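# Put the toy elephant into the child's toy box

## Task

Pick up the toy elephant and place it inside the daughter's toy box, where it must stay on its own once the robot lets go, with nothing dropped off the table.

## Robot and tools

Robot: two arms, left_arm and right_arm, each with a two-finger gripper. Calibrated bases in the scene frame: left_arm at (+0.002, +0.314, +0.043) m, quat_wxyz (+1.000, 0, 0, -0.019); right_arm at (+0.034, -0.333, +0.020) m, quat_wxyz (+1.000, 0, 0, +0.001). A two-camera stand is fixed behind the arms. Loose objects may get a brief shove now and then.

Frames. Scene frame: origin at table-top height midway between the nominal bases, +x out over the table, +y toward left_arm, +z up. Arm names do not match image sides. Each arm reports its end_effector_position (m) and end_effector_quat_wxyz in its own base frame; fixed cameras and the table use the scene frame. The reported point sits between the finger pads, about 1 cm short of the tips. Fingers point along the gripper's +z and separate along its y. Printed positions can be a few cm off, more at long reach.

Row format (used by both execute_actions and move): 14 numbers, each in [-1, 1]. First 7 belong to left_arm: dx, dy, dz, rx, ry, rz, opening; next 7 the same for right_arm. Always send all 14 even if one arm is idle. dx..rz are an offset, not a pose: they count from that arm's Hand target as it stood when the action or move began, along that arm's base axes, with rotation about the Hand target's position. Scale: 1.0 = 0.6 m for dx, dy, dz and 180 degrees for rotation; rx, ry, rz form one rotation vector. A translation longer than 1.0 is shortened along its direction. Opening is absolute: +1 fully open (0.094 m), -1 closed. Sending six zeros re-commands the current Hand target; a 0 in the opening slot is a real command (half open), so repeat the gripper's present value to leave it alone.

execute_actions(actions, cameras): actions is a list of actions; each action is up to 15 rows, one per 1/30 s step; a short action keeps its last row for the remaining steps. Every row in an action counts from the action's start pose, not the previous row. A repeated offset keeps moving the arm further. Images appear only for an empty actions list (all cameras by default) or when cameras names them.

move(target, speed, blend, opening_speed, grip_force, blocking, cameras): straight-line paths toward target, one 14-number row or a list of up to 15 rows, every row counted from the same starting Hand targets. speed in m/s, 0.002 to 2.9, default 0.25 (turns up to twice that in rad/s). blend in m rounds corners of a list; 0 stops at each. opening_speed: opening change per second on the -1..+1 scale, at least 0.2; use it to close gently. grip_force: newtons per pad, 10 to 50, persists; lower values close slowly. Total duration capped at 10 s. No obstacle avoidance, including the other arm. The result adds a move: line: done, off_target, moving, held or fault, plus limits (paced = pose clipped, held = steps withheld). done means within 10 mm and 2 degrees; neither done nor off_target tells you about contact.

wait(seconds 0-10): runs the scene holding commands. stop: brakes a running move. zoom_image(camera, region [x0,y0,x1,y1], max 504x504 px) enlarges part of the newest image of cam_head_left, cam_head_right, cam_high, cam_low, cam_left_wrist or cam_right_wrist (all 896x504). read_manual gives only licence texts. finished_scene ends the scene permanently; the elephant must already rest inside the box.

Results: Hand target is the last commanded pose after clipping; the gripper often rests a few cm short because of friction and weight, and another command, even zeros, re-requests it; send the remaining gap as an offset if needed. Commanded orientation is clipped to within 40 degrees of the measured one each step. grip_measured is the measured opening on the command scale; empty it can read ~2.5 mm wide; on a firmly gripped hard part it reads a bit narrower than the part. grip_effort_nm is motor effort (negative = closing), not pad force. Joint torques include gravity and friction; joints 1-3 wrap at ±28 N m. Step readings list positions for actions-based calls only.

Avoid: dropping the elephant or letting it fall from height, knocking anything off the table, fast hits on the table or fixtures, any contact between the two grippers or wrist cameras (a moderate collision can fail the task), paths passing near an arm's own base (go around it), and pressing into things, since a blocked arm keeps pushing until commanded back past its gripper. Long stretched or loaded holds heat motors; MOTOR HOT warns at 75 °C, 90 °C folds that arm away permanently. Keep motions smooth and quick; thinking time also lets the scene run.

Each tool is called after "Emit:" in YAML: its name, and indented under it one key for each argument.

## Session

Emit:
execute_actions:
  actions: []

Scene clock: 0.00 s.
left_arm: end_effector_position=(+0.4126, +0.0203, +0.1071) grip_measured=+1.000 grip_effort_nm=n/a end_effector_quat_wxyz=(+0.586, -0.026, +0.810, +0.008) | right_arm: end_effector_position=(+0.3964, -0.0727, +0.1338) grip_measured=+1.000 grip_effort_nm=n/a end_effector_quat_wxyz=(+0.637, +0.123, +0.755, -0.100)
Joint positions: left_arm=[0.048 1.562 0.425 0.819 0.003 -0.017 0.094] | right_arm=[-0.081 1.545 0.35 1.02 0.233 0.047 0.094]
Joint velocities: within noise
Joint torques (N m): no reading
Heat: left arm: 42 °C; right arm: 40 °C.
Hand target: left_arm +0.4150, +0.0204, +0.1139; +0.593, -0.025, +0.805, +0.008 | right_arm +0.3979, -0.0730, +0.1394; +0.643, +0.124, +0.750, -0.099
Tool commands: left_gripper/opening=+1.0 right_gripper/opening=+1.0

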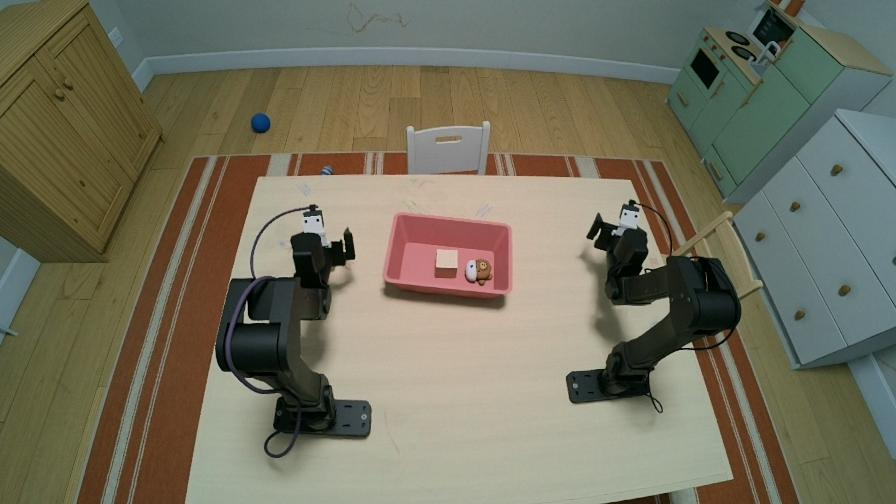

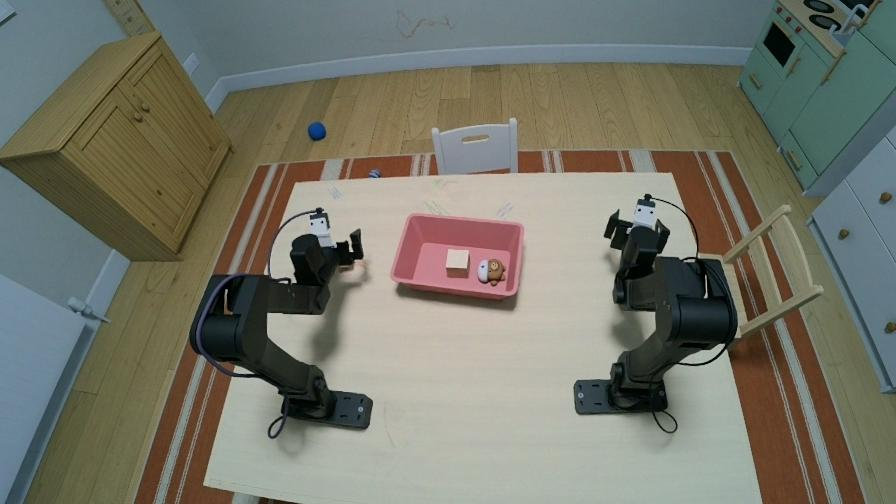

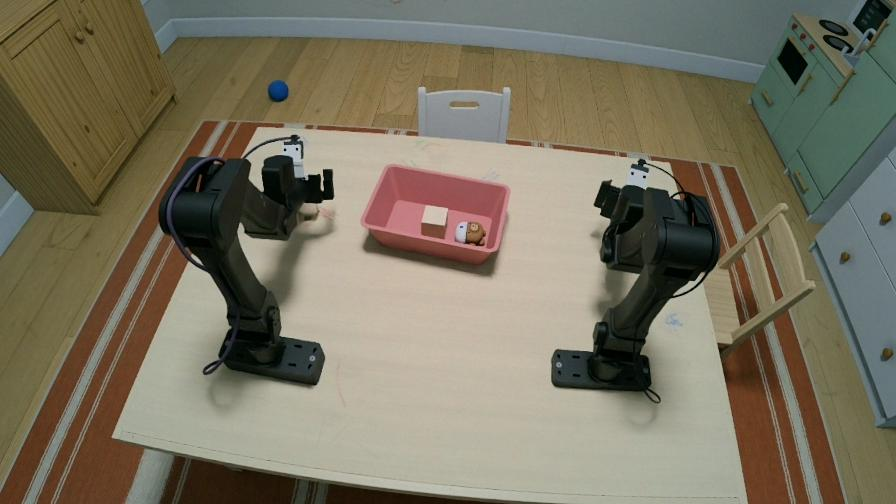

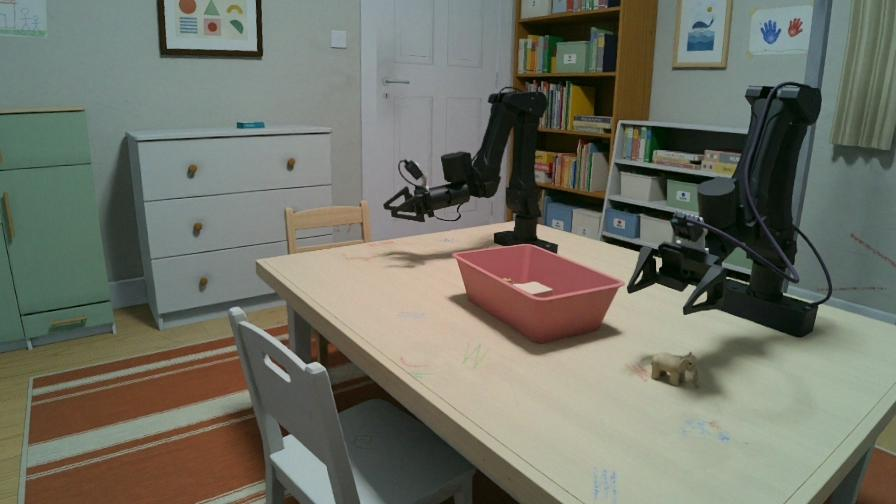

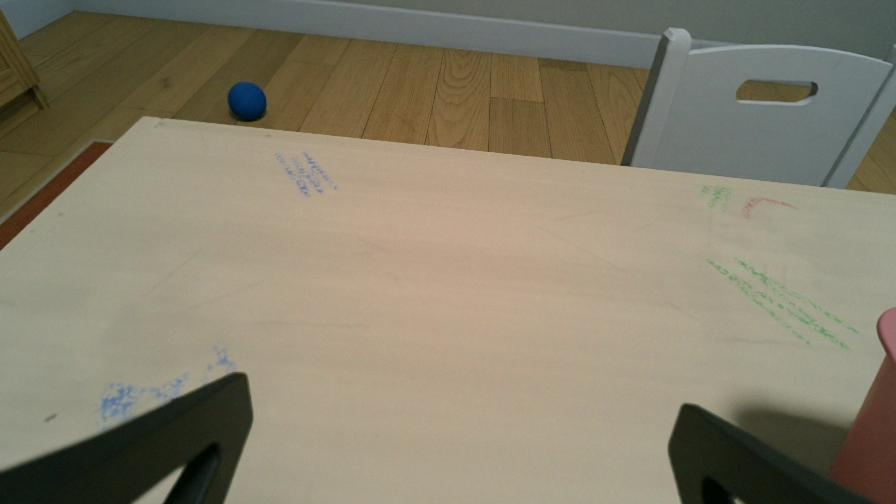

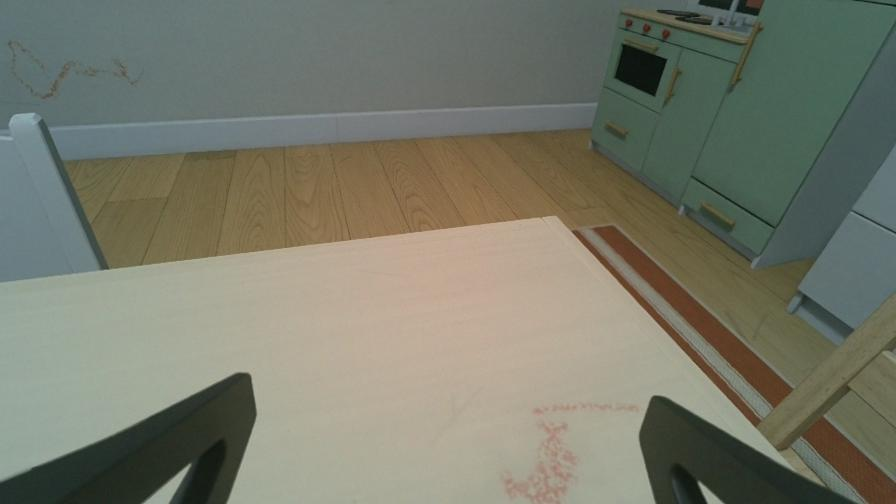

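Emit:
zoom_image:
  camera: "cam_high"
  region: [230, 120, 410, 260]

Emit:
zoom_image:
  camera: "cam_low"
  region: [560, 220, 860, 440]

Scaled by 2.800 from the camera's 896x504 image, which has a finer 1280x720 frame.

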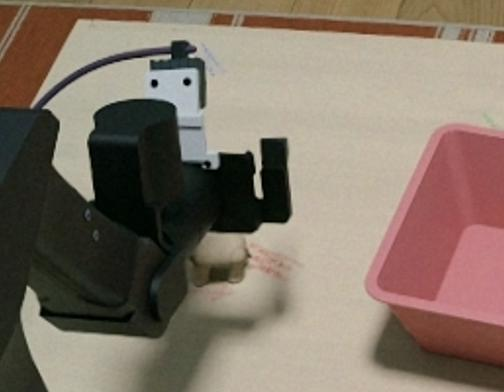

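Scaled by 1.680 from the camera's 896x504 image, which has a finer 1280x720 frame.

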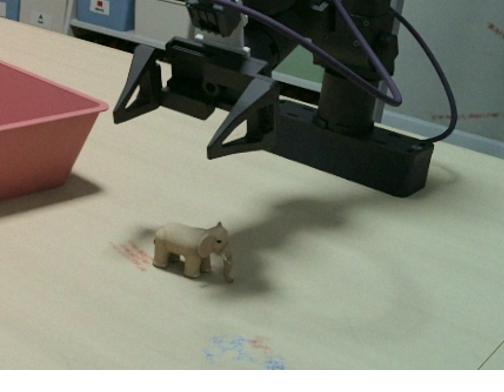

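Emit:
move:
  target: [-0.158,-0.05,0.26,0,0.404,0,1,0,0,0,0,0,0,1]
  speed: 0.5
  cameras: ["all"]

Scene clock: 24.50 s.
left_arm: end_effector_position=(+0.3242, -0.0085, +0.2569) grip_measured=+1.000 grip_effort_nm=-0.01 end_effector_quat_wxyz=(+0.133, -0.008, +0.991, +0.014) | right_arm: end_effector_position=(+0.3964, -0.0727, +0.1338) grip_measured=+1.000 grip_effort_nm=0.01 end_effector_quat_wxyz=(+0.637, +0.123, +0.755, -0.100)
Joint positions: left_arm=[-0.054 1.627 1.866 -1.545 -0.045 -0.063 0.094] | right_arm=[-0.081 1.545 0.35 1.02 0.233 0.047 0.094]
Joint torques (N m): left_arm=[-0.38 -8.51 6.45 0.36 -0.08 -0.11] | right_arm=[-0.02 -5.91 6.71 1.62 0.05 0.01]
Heat: left arm: 43 °C; right arm: 40 °C.
Hand target: left_arm +0.3202, -0.0095, +0.2699; +0.001, -0.016, +1.000, +0.021 | right_arm +0.3979, -0.0730, +0.1394; +0.643, +0.124, +0.750, -0.099
Off the commanded pose: left_arm 0.014 m, 15 deg | right_arm 0.006 m, 1 deg.
joint sent to its limit (left arm) — joint 4 (wrist pitch), lower limit. The joint targets are off in orientation, not in position.
move: off_target (left_arm)

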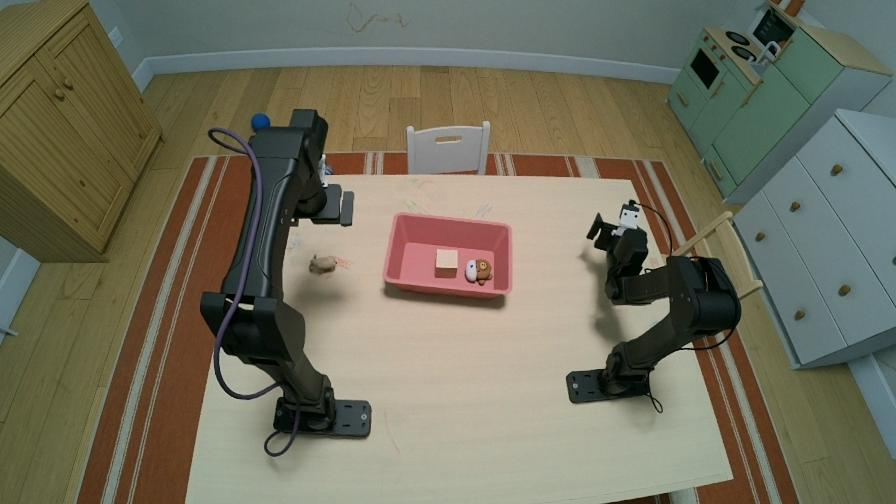

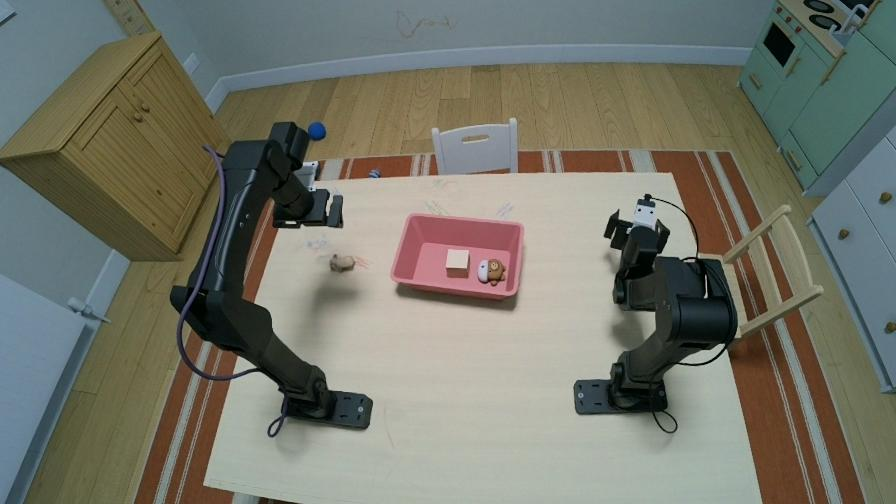

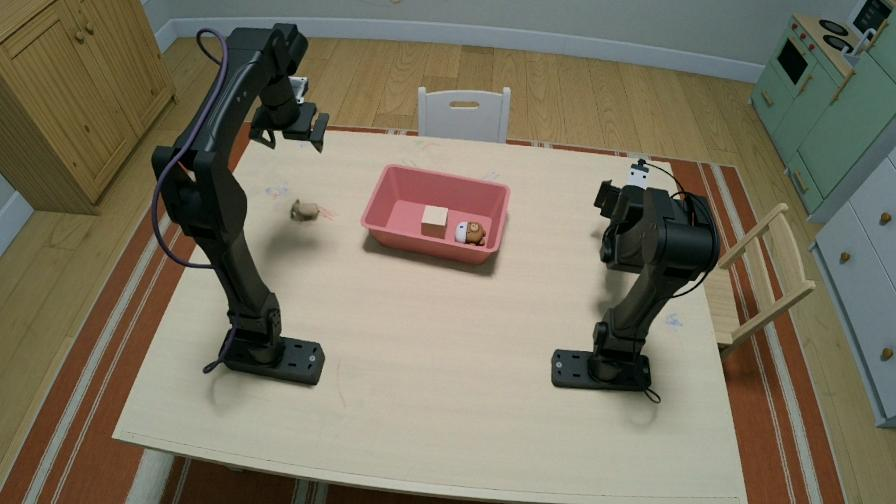

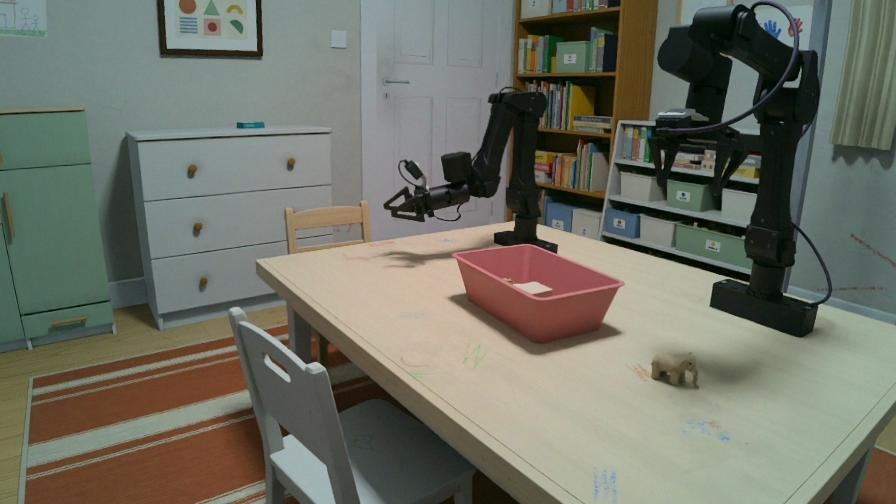

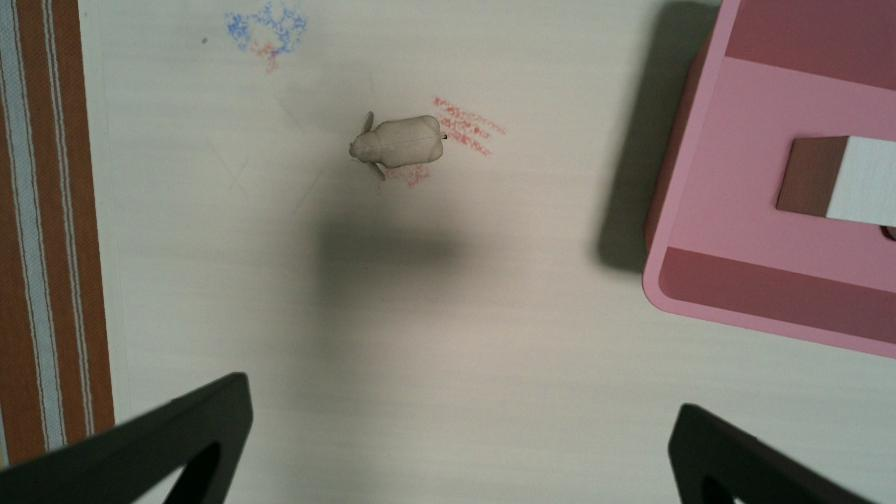

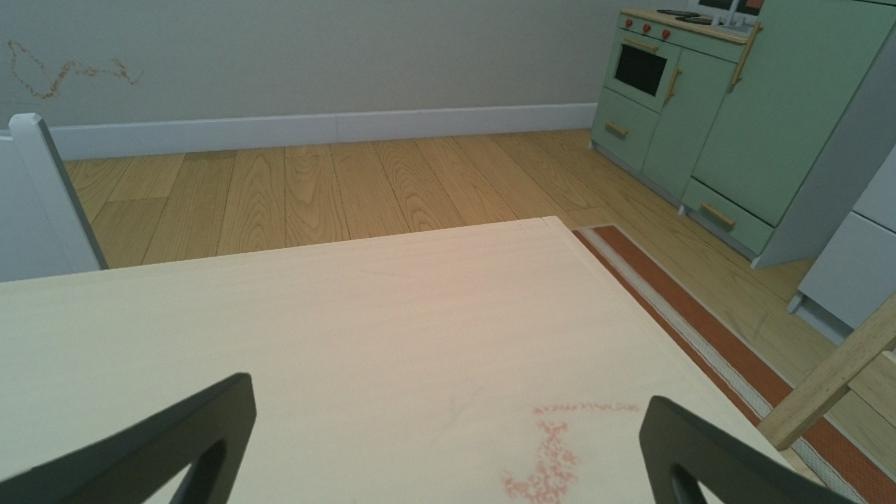

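Emit:
move:
  target: [0.143,0.0858,-0.308,-0.0112,0.0091,-0.433,1,0,0,0,0,0,0,1]
  speed: 0.5
  cameras: ["cam_left_wrist","cam_low"]

Scene clock: 97.43 s.
left_arm: end_effector_position=(+0.3985, +0.0390, +0.0834) grip_measured=+1.000 grip_effort_nm=-0.02 end_effector_quat_wxyz=(-0.005, +0.614, +0.789, -0.005) | right_arm: end_effector_position=(+0.3964, -0.0727, +0.1338) grip_measured=+1.000 grip_effort_nm=0.01 end_effector_quat_wxyz=(+0.637, +0.123, +0.755, -0.100)
Joint positions: left_arm=[0.095 2.096 1.804 -1.293 0 1.418 0.094] | right_arm=[-0.081 1.545 0.35 1.02 0.233 0.047 0.094]
Joint torques (N m): left_arm=[0.5 -9.74 7.77 -0.04 -0.05 0.14] | right_arm=[0.01 -5.98 6.68 1.63 0.05 0.01]
Heat: left arm: 43 °C; right arm: 41 °C.
Hand target: left_arm +0.4060, +0.0420, +0.0852; +0.001, +0.617, +0.787, +0.000 | right_arm +0.3979, -0.0730, +0.1394; +0.643, +0.124, +0.750, -0.099
Off the commanded pose: left_arm 0.008 m, 1 deg | right_arm 0.006 m, 1 deg.
move: done
Images, in order (width x height): cam_low 896x504, cam_left_wrist 896x504.

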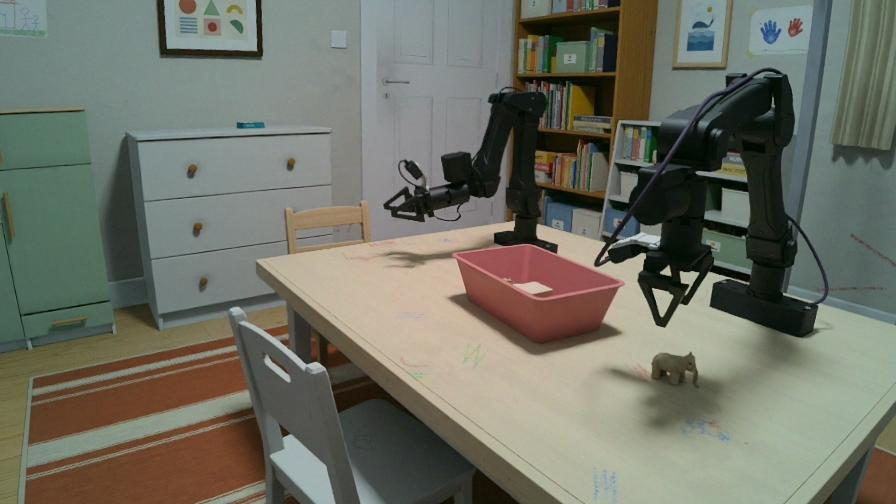

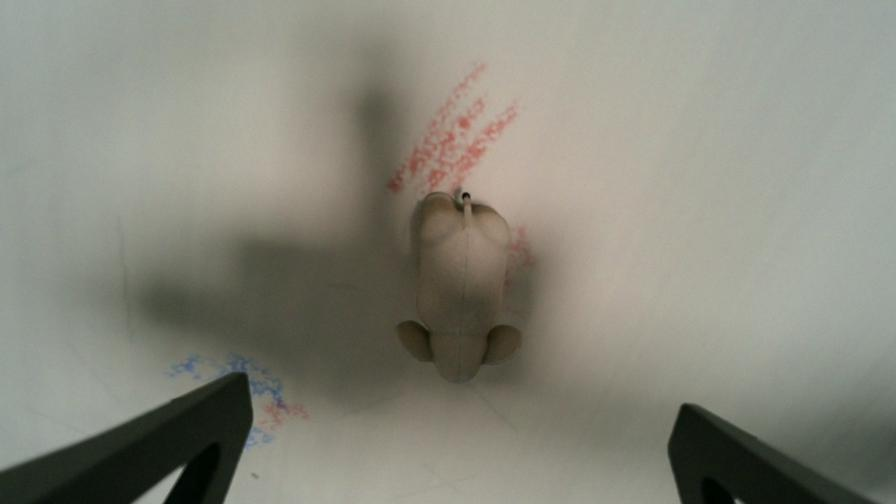

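Emit:
move:
  target: [0,0,-0.161,0,0,0,1,0,0,0,0,0,0,1]
  speed: 0.2
  cameras: ["cam_left_wrist","cam_low"]

Emit:
zoom_image:
  camera: "cam_low"
  region: [580, 260, 780, 420]

Scene clock: 110.53 s.
left_arm: end_effector_position=(+0.4067, +0.0398, -0.0072) grip_measured=+1.000 grip_effort_nm=-0.02 end_effector_quat_wxyz=(+0.002, +0.614, +0.789, +0.002) | right_arm: end_effector_position=(+0.3964, -0.0727, +0.1338) grip_measured=+1.000 grip_effort_nm=0.01 end_effector_quat_wxyz=(+0.637, +0.123, +0.755, -0.100)
Joint positions: left_arm=[0.095 2.185 1.576 -0.956 0 1.419 0.094] | right_arm=[-0.081 1.545 0.35 1.02 0.233 0.047 0.094]
Joint torques (N m): left_arm=[0.47 -10.62 4.86 0.06 -0.05 0.14] | right_arm=[0.01 -5.93 6.69 1.62 0.04 0.01]
Heat: left arm: 44 °C; right arm: 41 °C.
Hand target: left_arm +0.4060, +0.0420, -0.0114; +0.001, +0.617, +0.787, +0.000 | right_arm +0.3979, -0.0730, +0.1394; +0.643, +0.124, +0.750, -0.099
Off the commanded pose: left_arm 0.005 m, 0 deg | right_arm 0.006 m, 1 deg.
move: done
Images, in order (width x height): cam_low 896x504, cam_left_wrist 896x504.

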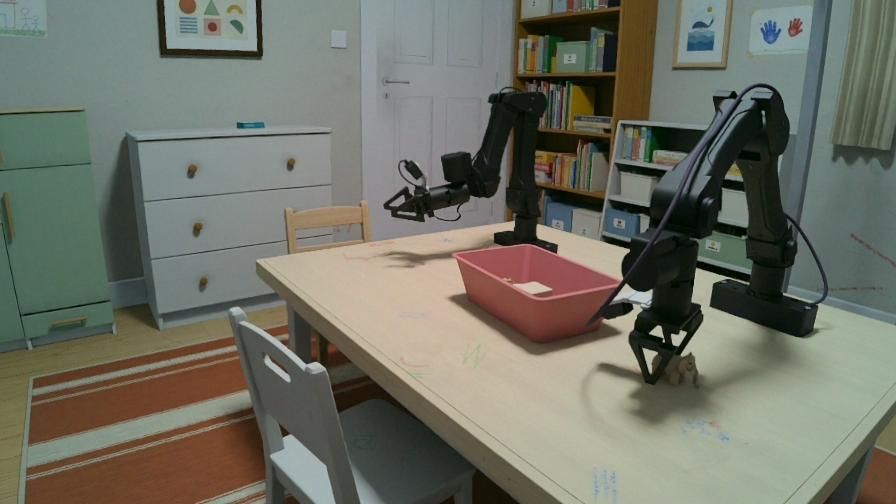

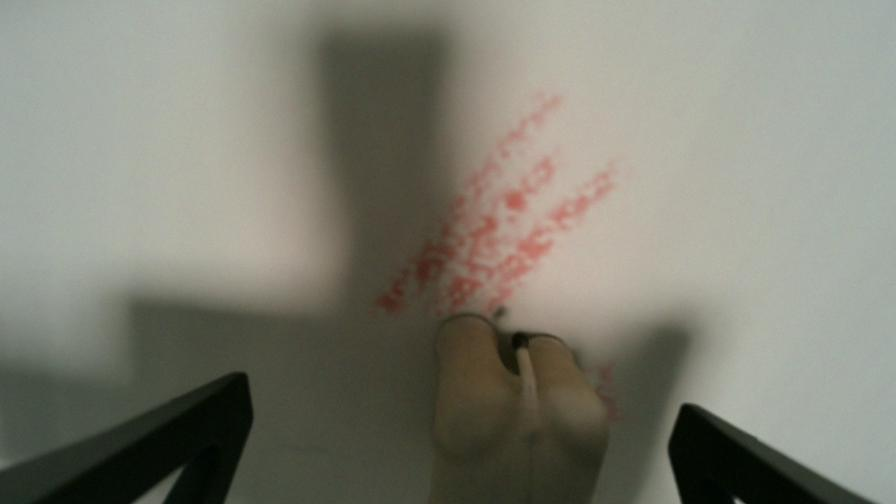

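Scaled by 2.520 from the camera's 896x504 image, which has a finer 1280x720 frame.

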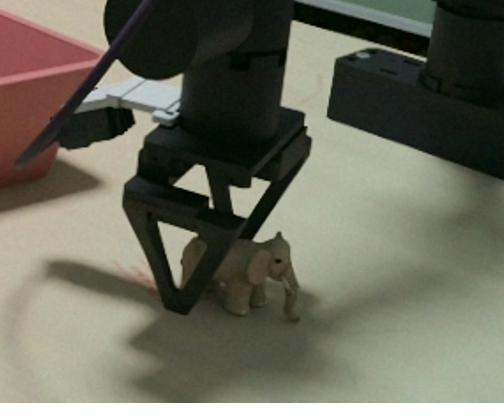

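Emit:
move:
  target:
    - [-0.0155,-0.0045,-0.008,0,0,0,1,0,0,0,0,0,0,1]
    - [-0.0155,-0.0045,-0.008,0,0,0,-0.6,0,0,0,0,0,0,1]
  speed: 0.1
  grip_force: [35,50]
  cameras: ["cam_left_wrist","cam_low"]

Emit:
zoom_image:
  camera: "cam_low"
  region: [580, 260, 780, 420]

Scene clock: 130.80 s.
left_arm: end_effector_position=(+0.3974, +0.0390, -0.0198) grip_measured=-0.340 grip_effort_nm=-0.71 end_effector_quat_wxyz=(-0.004, +0.614, +0.789, -0.003) | right_arm: end_effector_position=(+0.3964, -0.0727, +0.1338) grip_measured=+1.000 grip_effort_nm=0.01 end_effector_quat_wxyz=(+0.637, +0.123, +0.755, -0.100)
Joint positions: left_arm=[0.095 2.185 1.522 -0.918 0 1.419 0.031] | right_arm=[-0.081 1.545 0.35 1.02 0.233 0.047 0.094]
Joint torques (N m): left_arm=[0.16 -12.62 4.04 0.04 -0.05 0.09] | right_arm=[-0.01 -5.93 6.71 1.62 0.05 0.01]
Heat: left arm: 42 °C; right arm: 41 °C.
Hand target: left_arm +0.3967, +0.0393, -0.0162; +0.001, +0.617, +0.787, +0.000 | right_arm +0.3979, -0.0730, +0.1394; +0.643, +0.124, +0.750, -0.099
Off the commanded pose: left_arm 0.004 m, 1 deg | right_arm 0.006 m, 1 deg.
grip_force (N): 35, 50
move: done
Images, in order (width x height): cam_low 896x504, cam_left_wrist 896x504.

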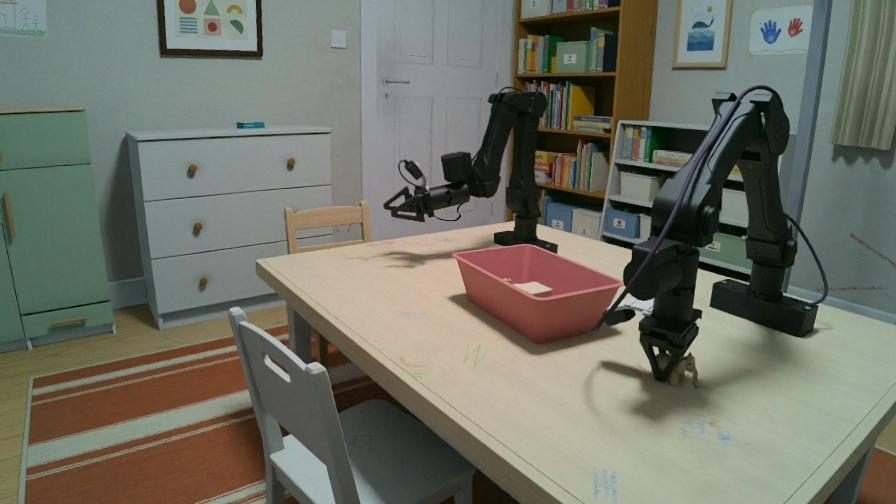

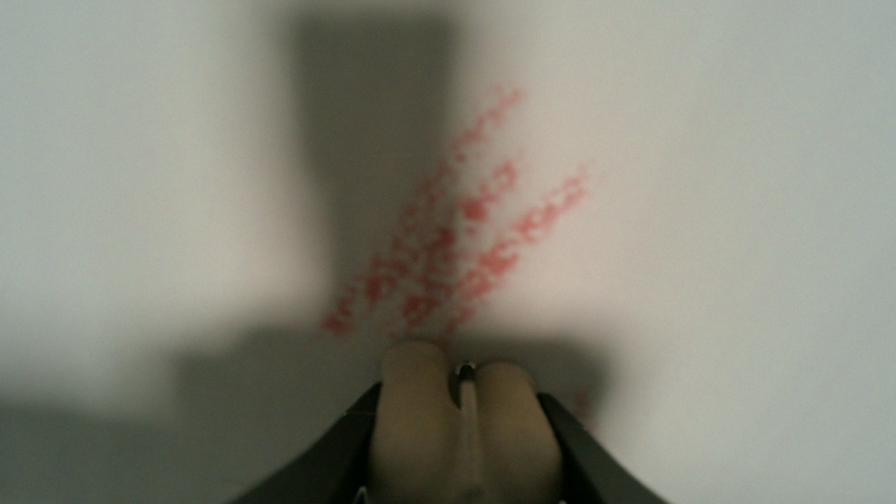

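Scaled by 2.520 from the camera's 896x504 image, which has a finer 1280x720 frame.

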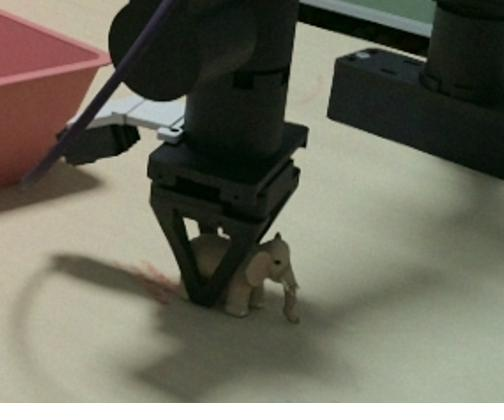

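Emit:
move:
  target: [0,0,0.24,0,0,0,-0.6,0,0,0,0,0,0,1]
  speed: 0.25
  cameras: ["all"]

Emit:
zoom_image:
  camera: "cam_head_left"
  region: [360, 190, 540, 310]

Emit:
zoom_image:
  camera: "cam_low"
  region: [440, 200, 780, 400]

Scene clock: 158.90 s.
left_arm: end_effector_position=(+0.3940, +0.0387, +0.1144) grip_measured=-0.341 grip_effort_nm=-0.76 end_effector_quat_wxyz=(-0.010, +0.614, +0.789, -0.009) | right_arm: end_effector_position=(+0.3964, -0.0727, +0.1338) grip_measured=+1.000 grip_effort_nm=0.01 end_effector_quat_wxyz=(+0.637, +0.123, +0.755, -0.100)
Joint positions: left_arm=[0.095 2.092 1.92 -1.427 -0.001 1.419 0.031] | right_arm=[-0.081 1.545 0.35 1.02 0.233 0.047 0.094]
Joint torques (N m): left_arm=[0.1 -12.18 7.64 -0.23 -0.03 0.1] | right_arm=[-0.02 -5.93 6.69 1.62 0.05 0.01]
Heat: left arm: 41 °C; right arm: 41 °C.
Hand target: left_arm +0.3968, +0.0393, +0.1278; +0.001, +0.617, +0.787, +0.000 | right_arm +0.3979, -0.0730, +0.1394; +0.643, +0.124, +0.750, -0.099
Off the commanded pose: left_arm 0.014 m, 2 deg | right_arm 0.006 m, 1 deg.
grip_force (N): 35, 50
move: off_target (left_arm)

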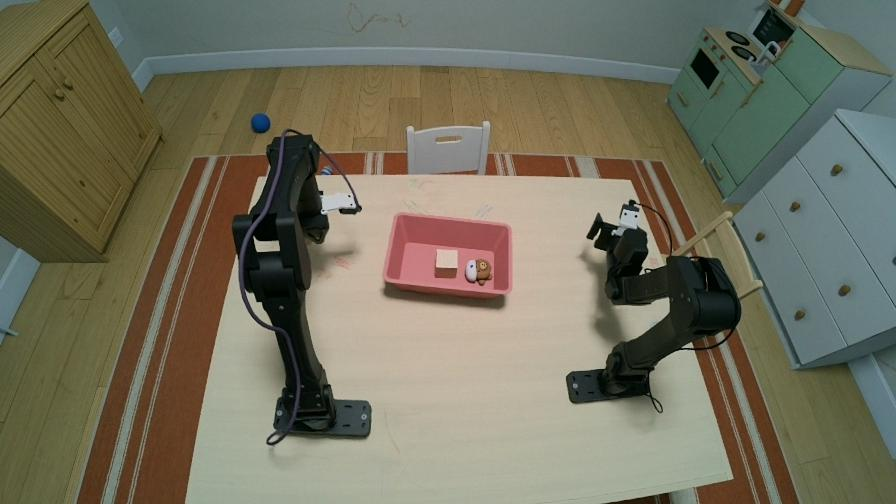

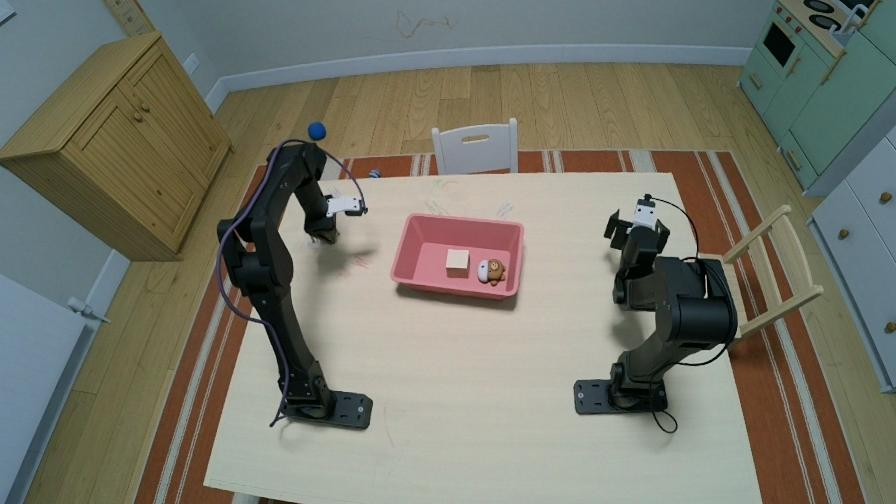

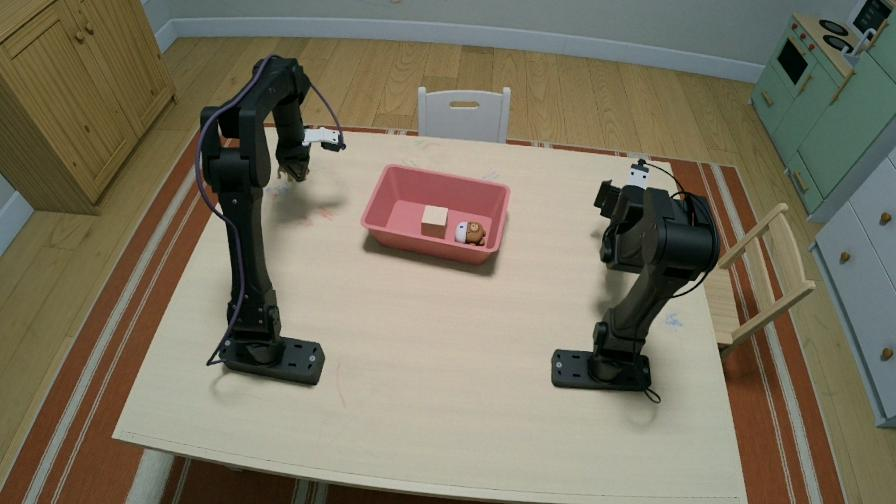

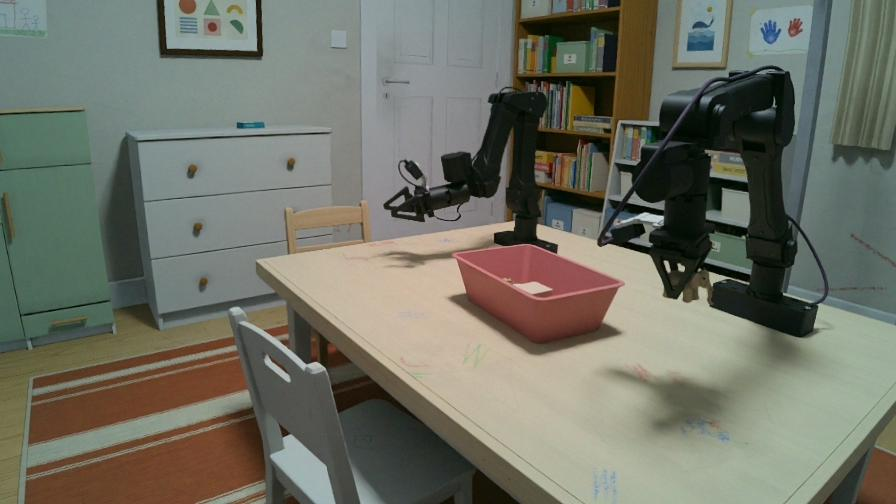

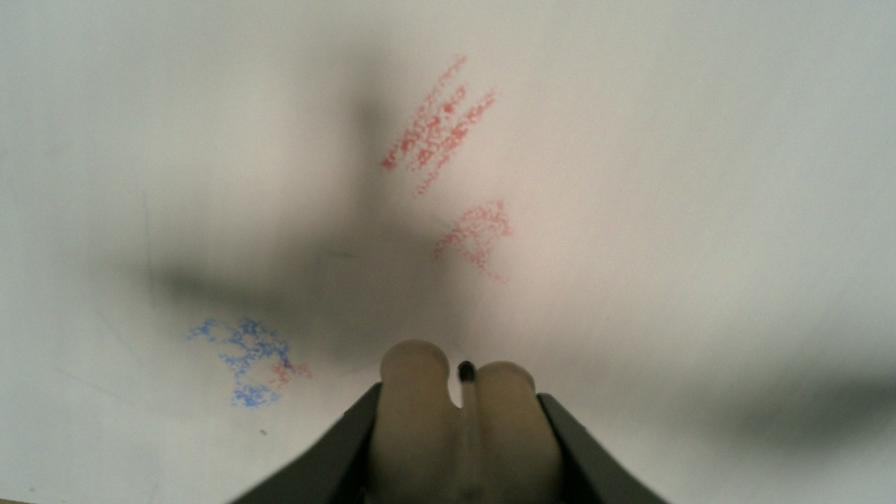

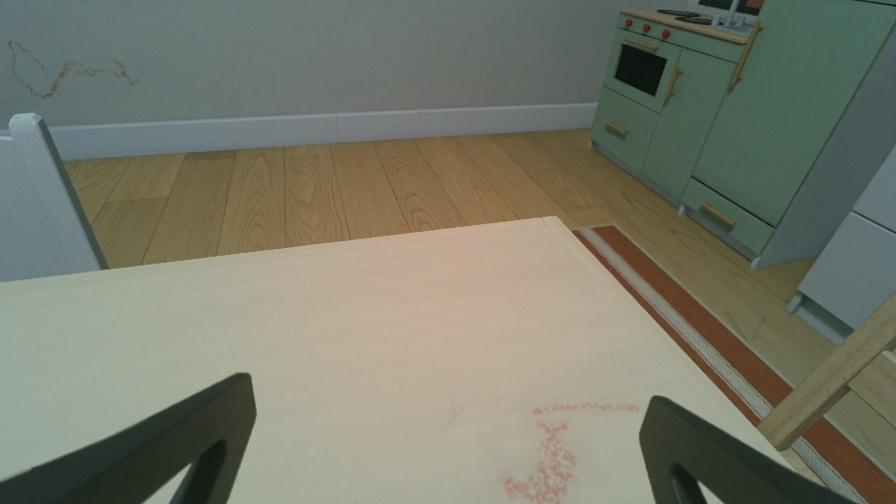

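Scaled by 2.800 from the camera's 896x504 image, which has a finer 1280x720 frame.

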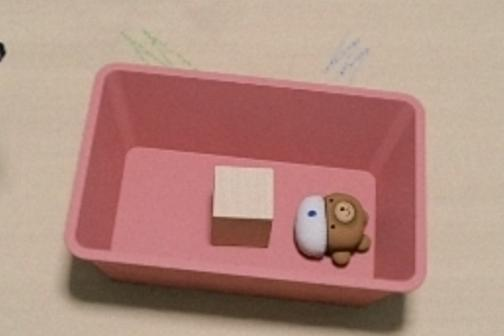

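Scaled by 1.482 from the camera's 896x504 image, which has a finer 1280x720 frame.

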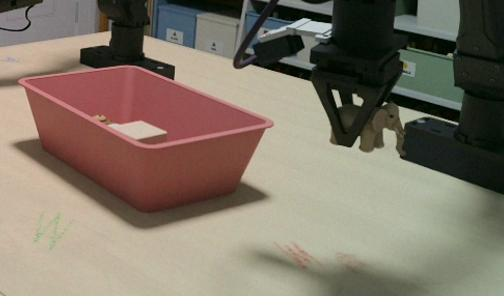

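Emit:
move:
  target: [0.0137,-0.4288,0.037,-0.0797,-0.0866,0.3694,-0.6,0,0,0,0,0,0,1]
  speed: 0.3
  cameras: ["all"]

Emit:
zoom_image:
  camera: "cam_head_left"
  region: [360, 190, 540, 310]

Emit:
zoom_image:
  camera: "cam_low"
  region: [440, 160, 680, 360]

Emit:
zoom_image:
  camera: "cam_high"
  region: [340, 120, 540, 280]

Scene clock: 193.07 s.
left_arm: end_effector_position=(+0.3946, -0.2160, +0.1428) grip_measured=-0.341 grip_effort_nm=-0.77 end_effector_quat_wxyz=(+0.157, +0.086, +0.984, -0.013) | right_arm: end_effector_position=(+0.3964, -0.0727, +0.1338) grip_measured=+1.000 grip_effort_nm=0.01 end_effector_quat_wxyz=(+0.637, +0.123, +0.755, -0.100)
Joint positions: left_arm=[-0.549 1.983 1.826 -1.119 -0.115 -0.357 0.031] | right_arm=[-0.081 1.545 0.35 1.02 0.233 0.047 0.094]
Joint torques (N m): left_arm=[0.12 -9.48 8.69 0.57 -0.24 -0.11] | right_arm=[-0.01 -5.94 6.69 1.63 0.04 0]
Heat: left arm: 41 °C; right arm: 41 °C.
Hand target: left_arm +0.4049, -0.2181, +0.1501; +0.173, +0.077, +0.982, -0.013 | right_arm +0.3979, -0.0730, +0.1394; +0.643, +0.124, +0.750, -0.099
Off the commanded pose: left_arm 0.013 m, 2 deg | right_arm 0.006 m, 1 deg.
grip_force (N): 35, 50
move: off_target (left_arm)

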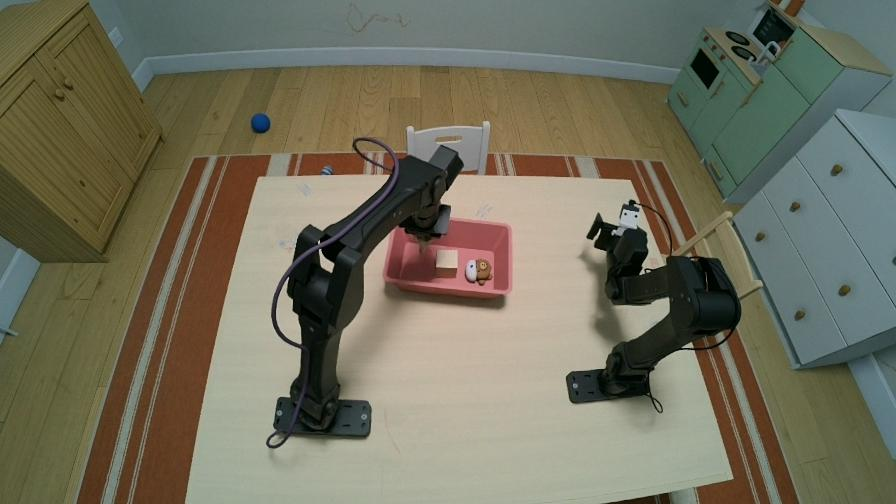

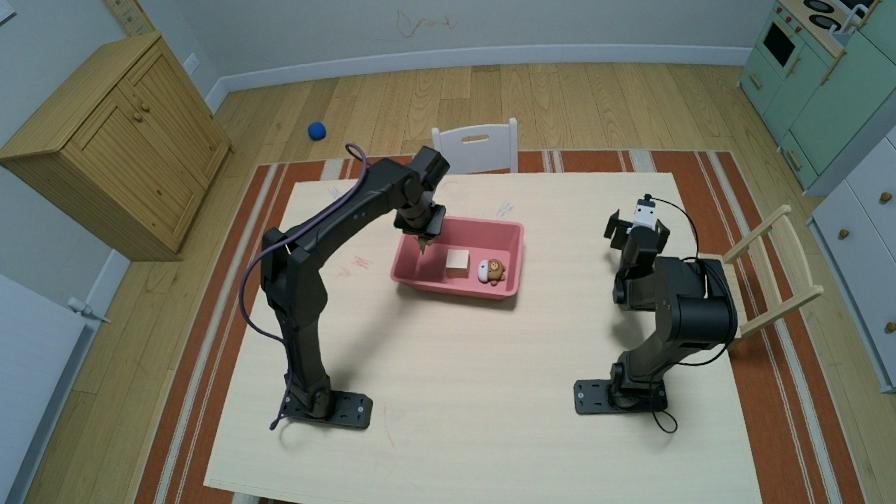

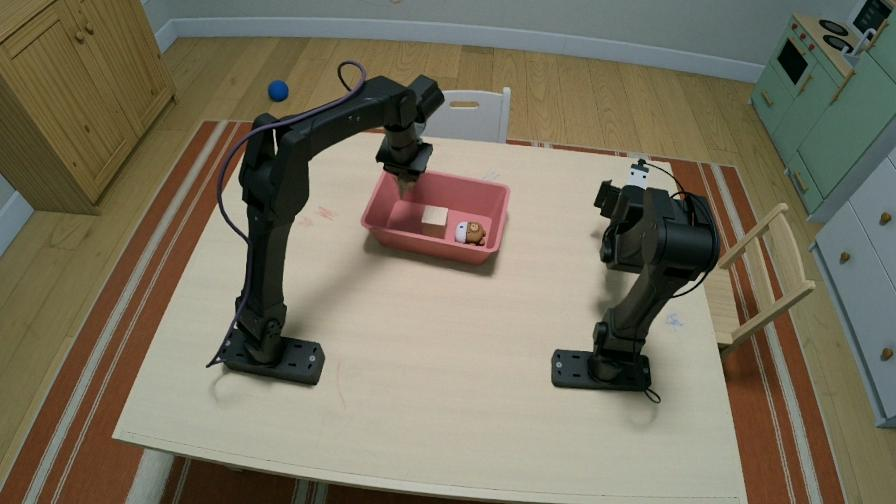

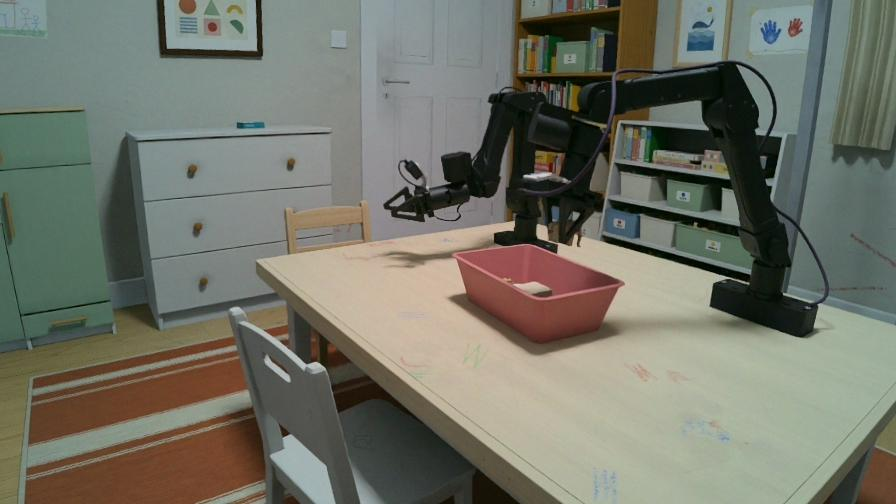

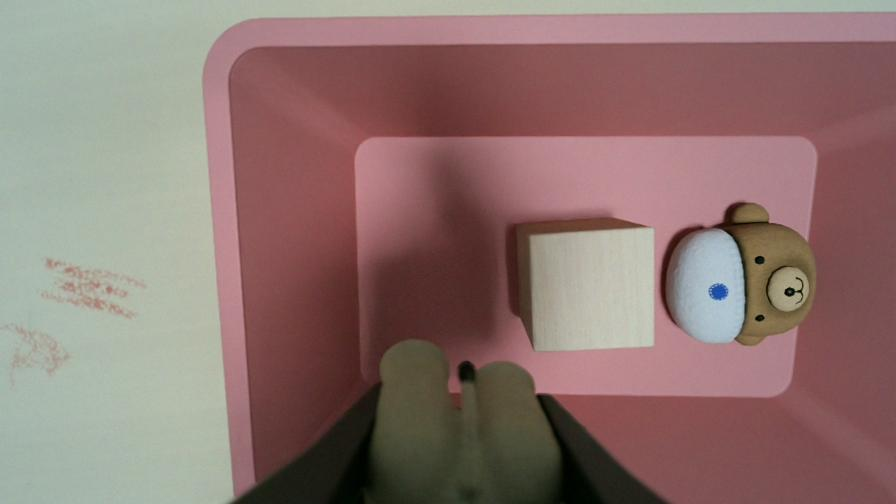

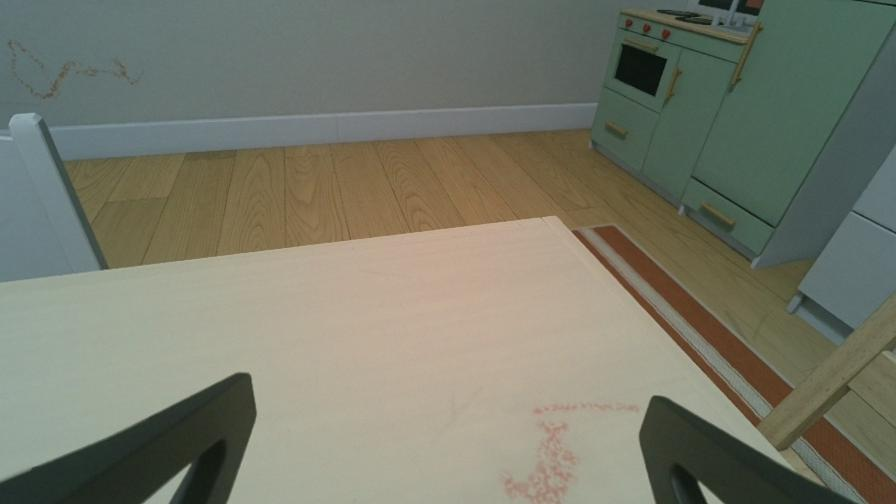

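Scaled by 2.800 from the camera's 896x504 image, which has a finer 1280x720 frame.

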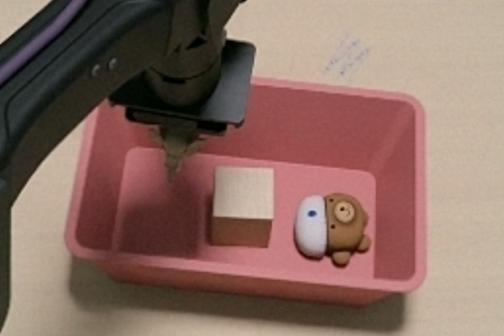

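Scaled by 2.100 from the camera's 896x504 image, which has a finer 1280x720 frame.

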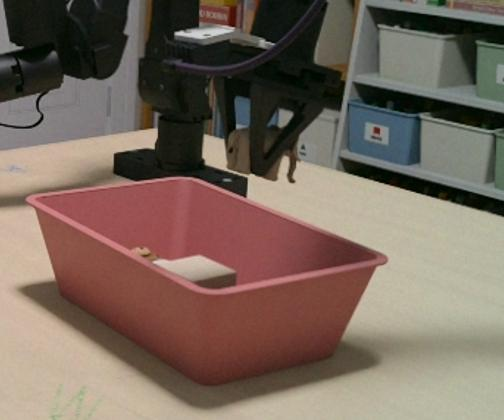

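Scaled by 2.520 from the camera's 896x504 image, which has a finer 1280x720 frame.

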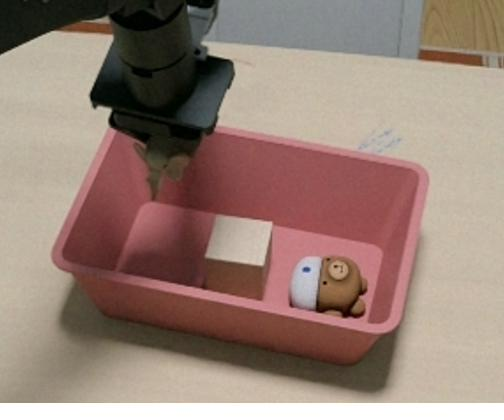

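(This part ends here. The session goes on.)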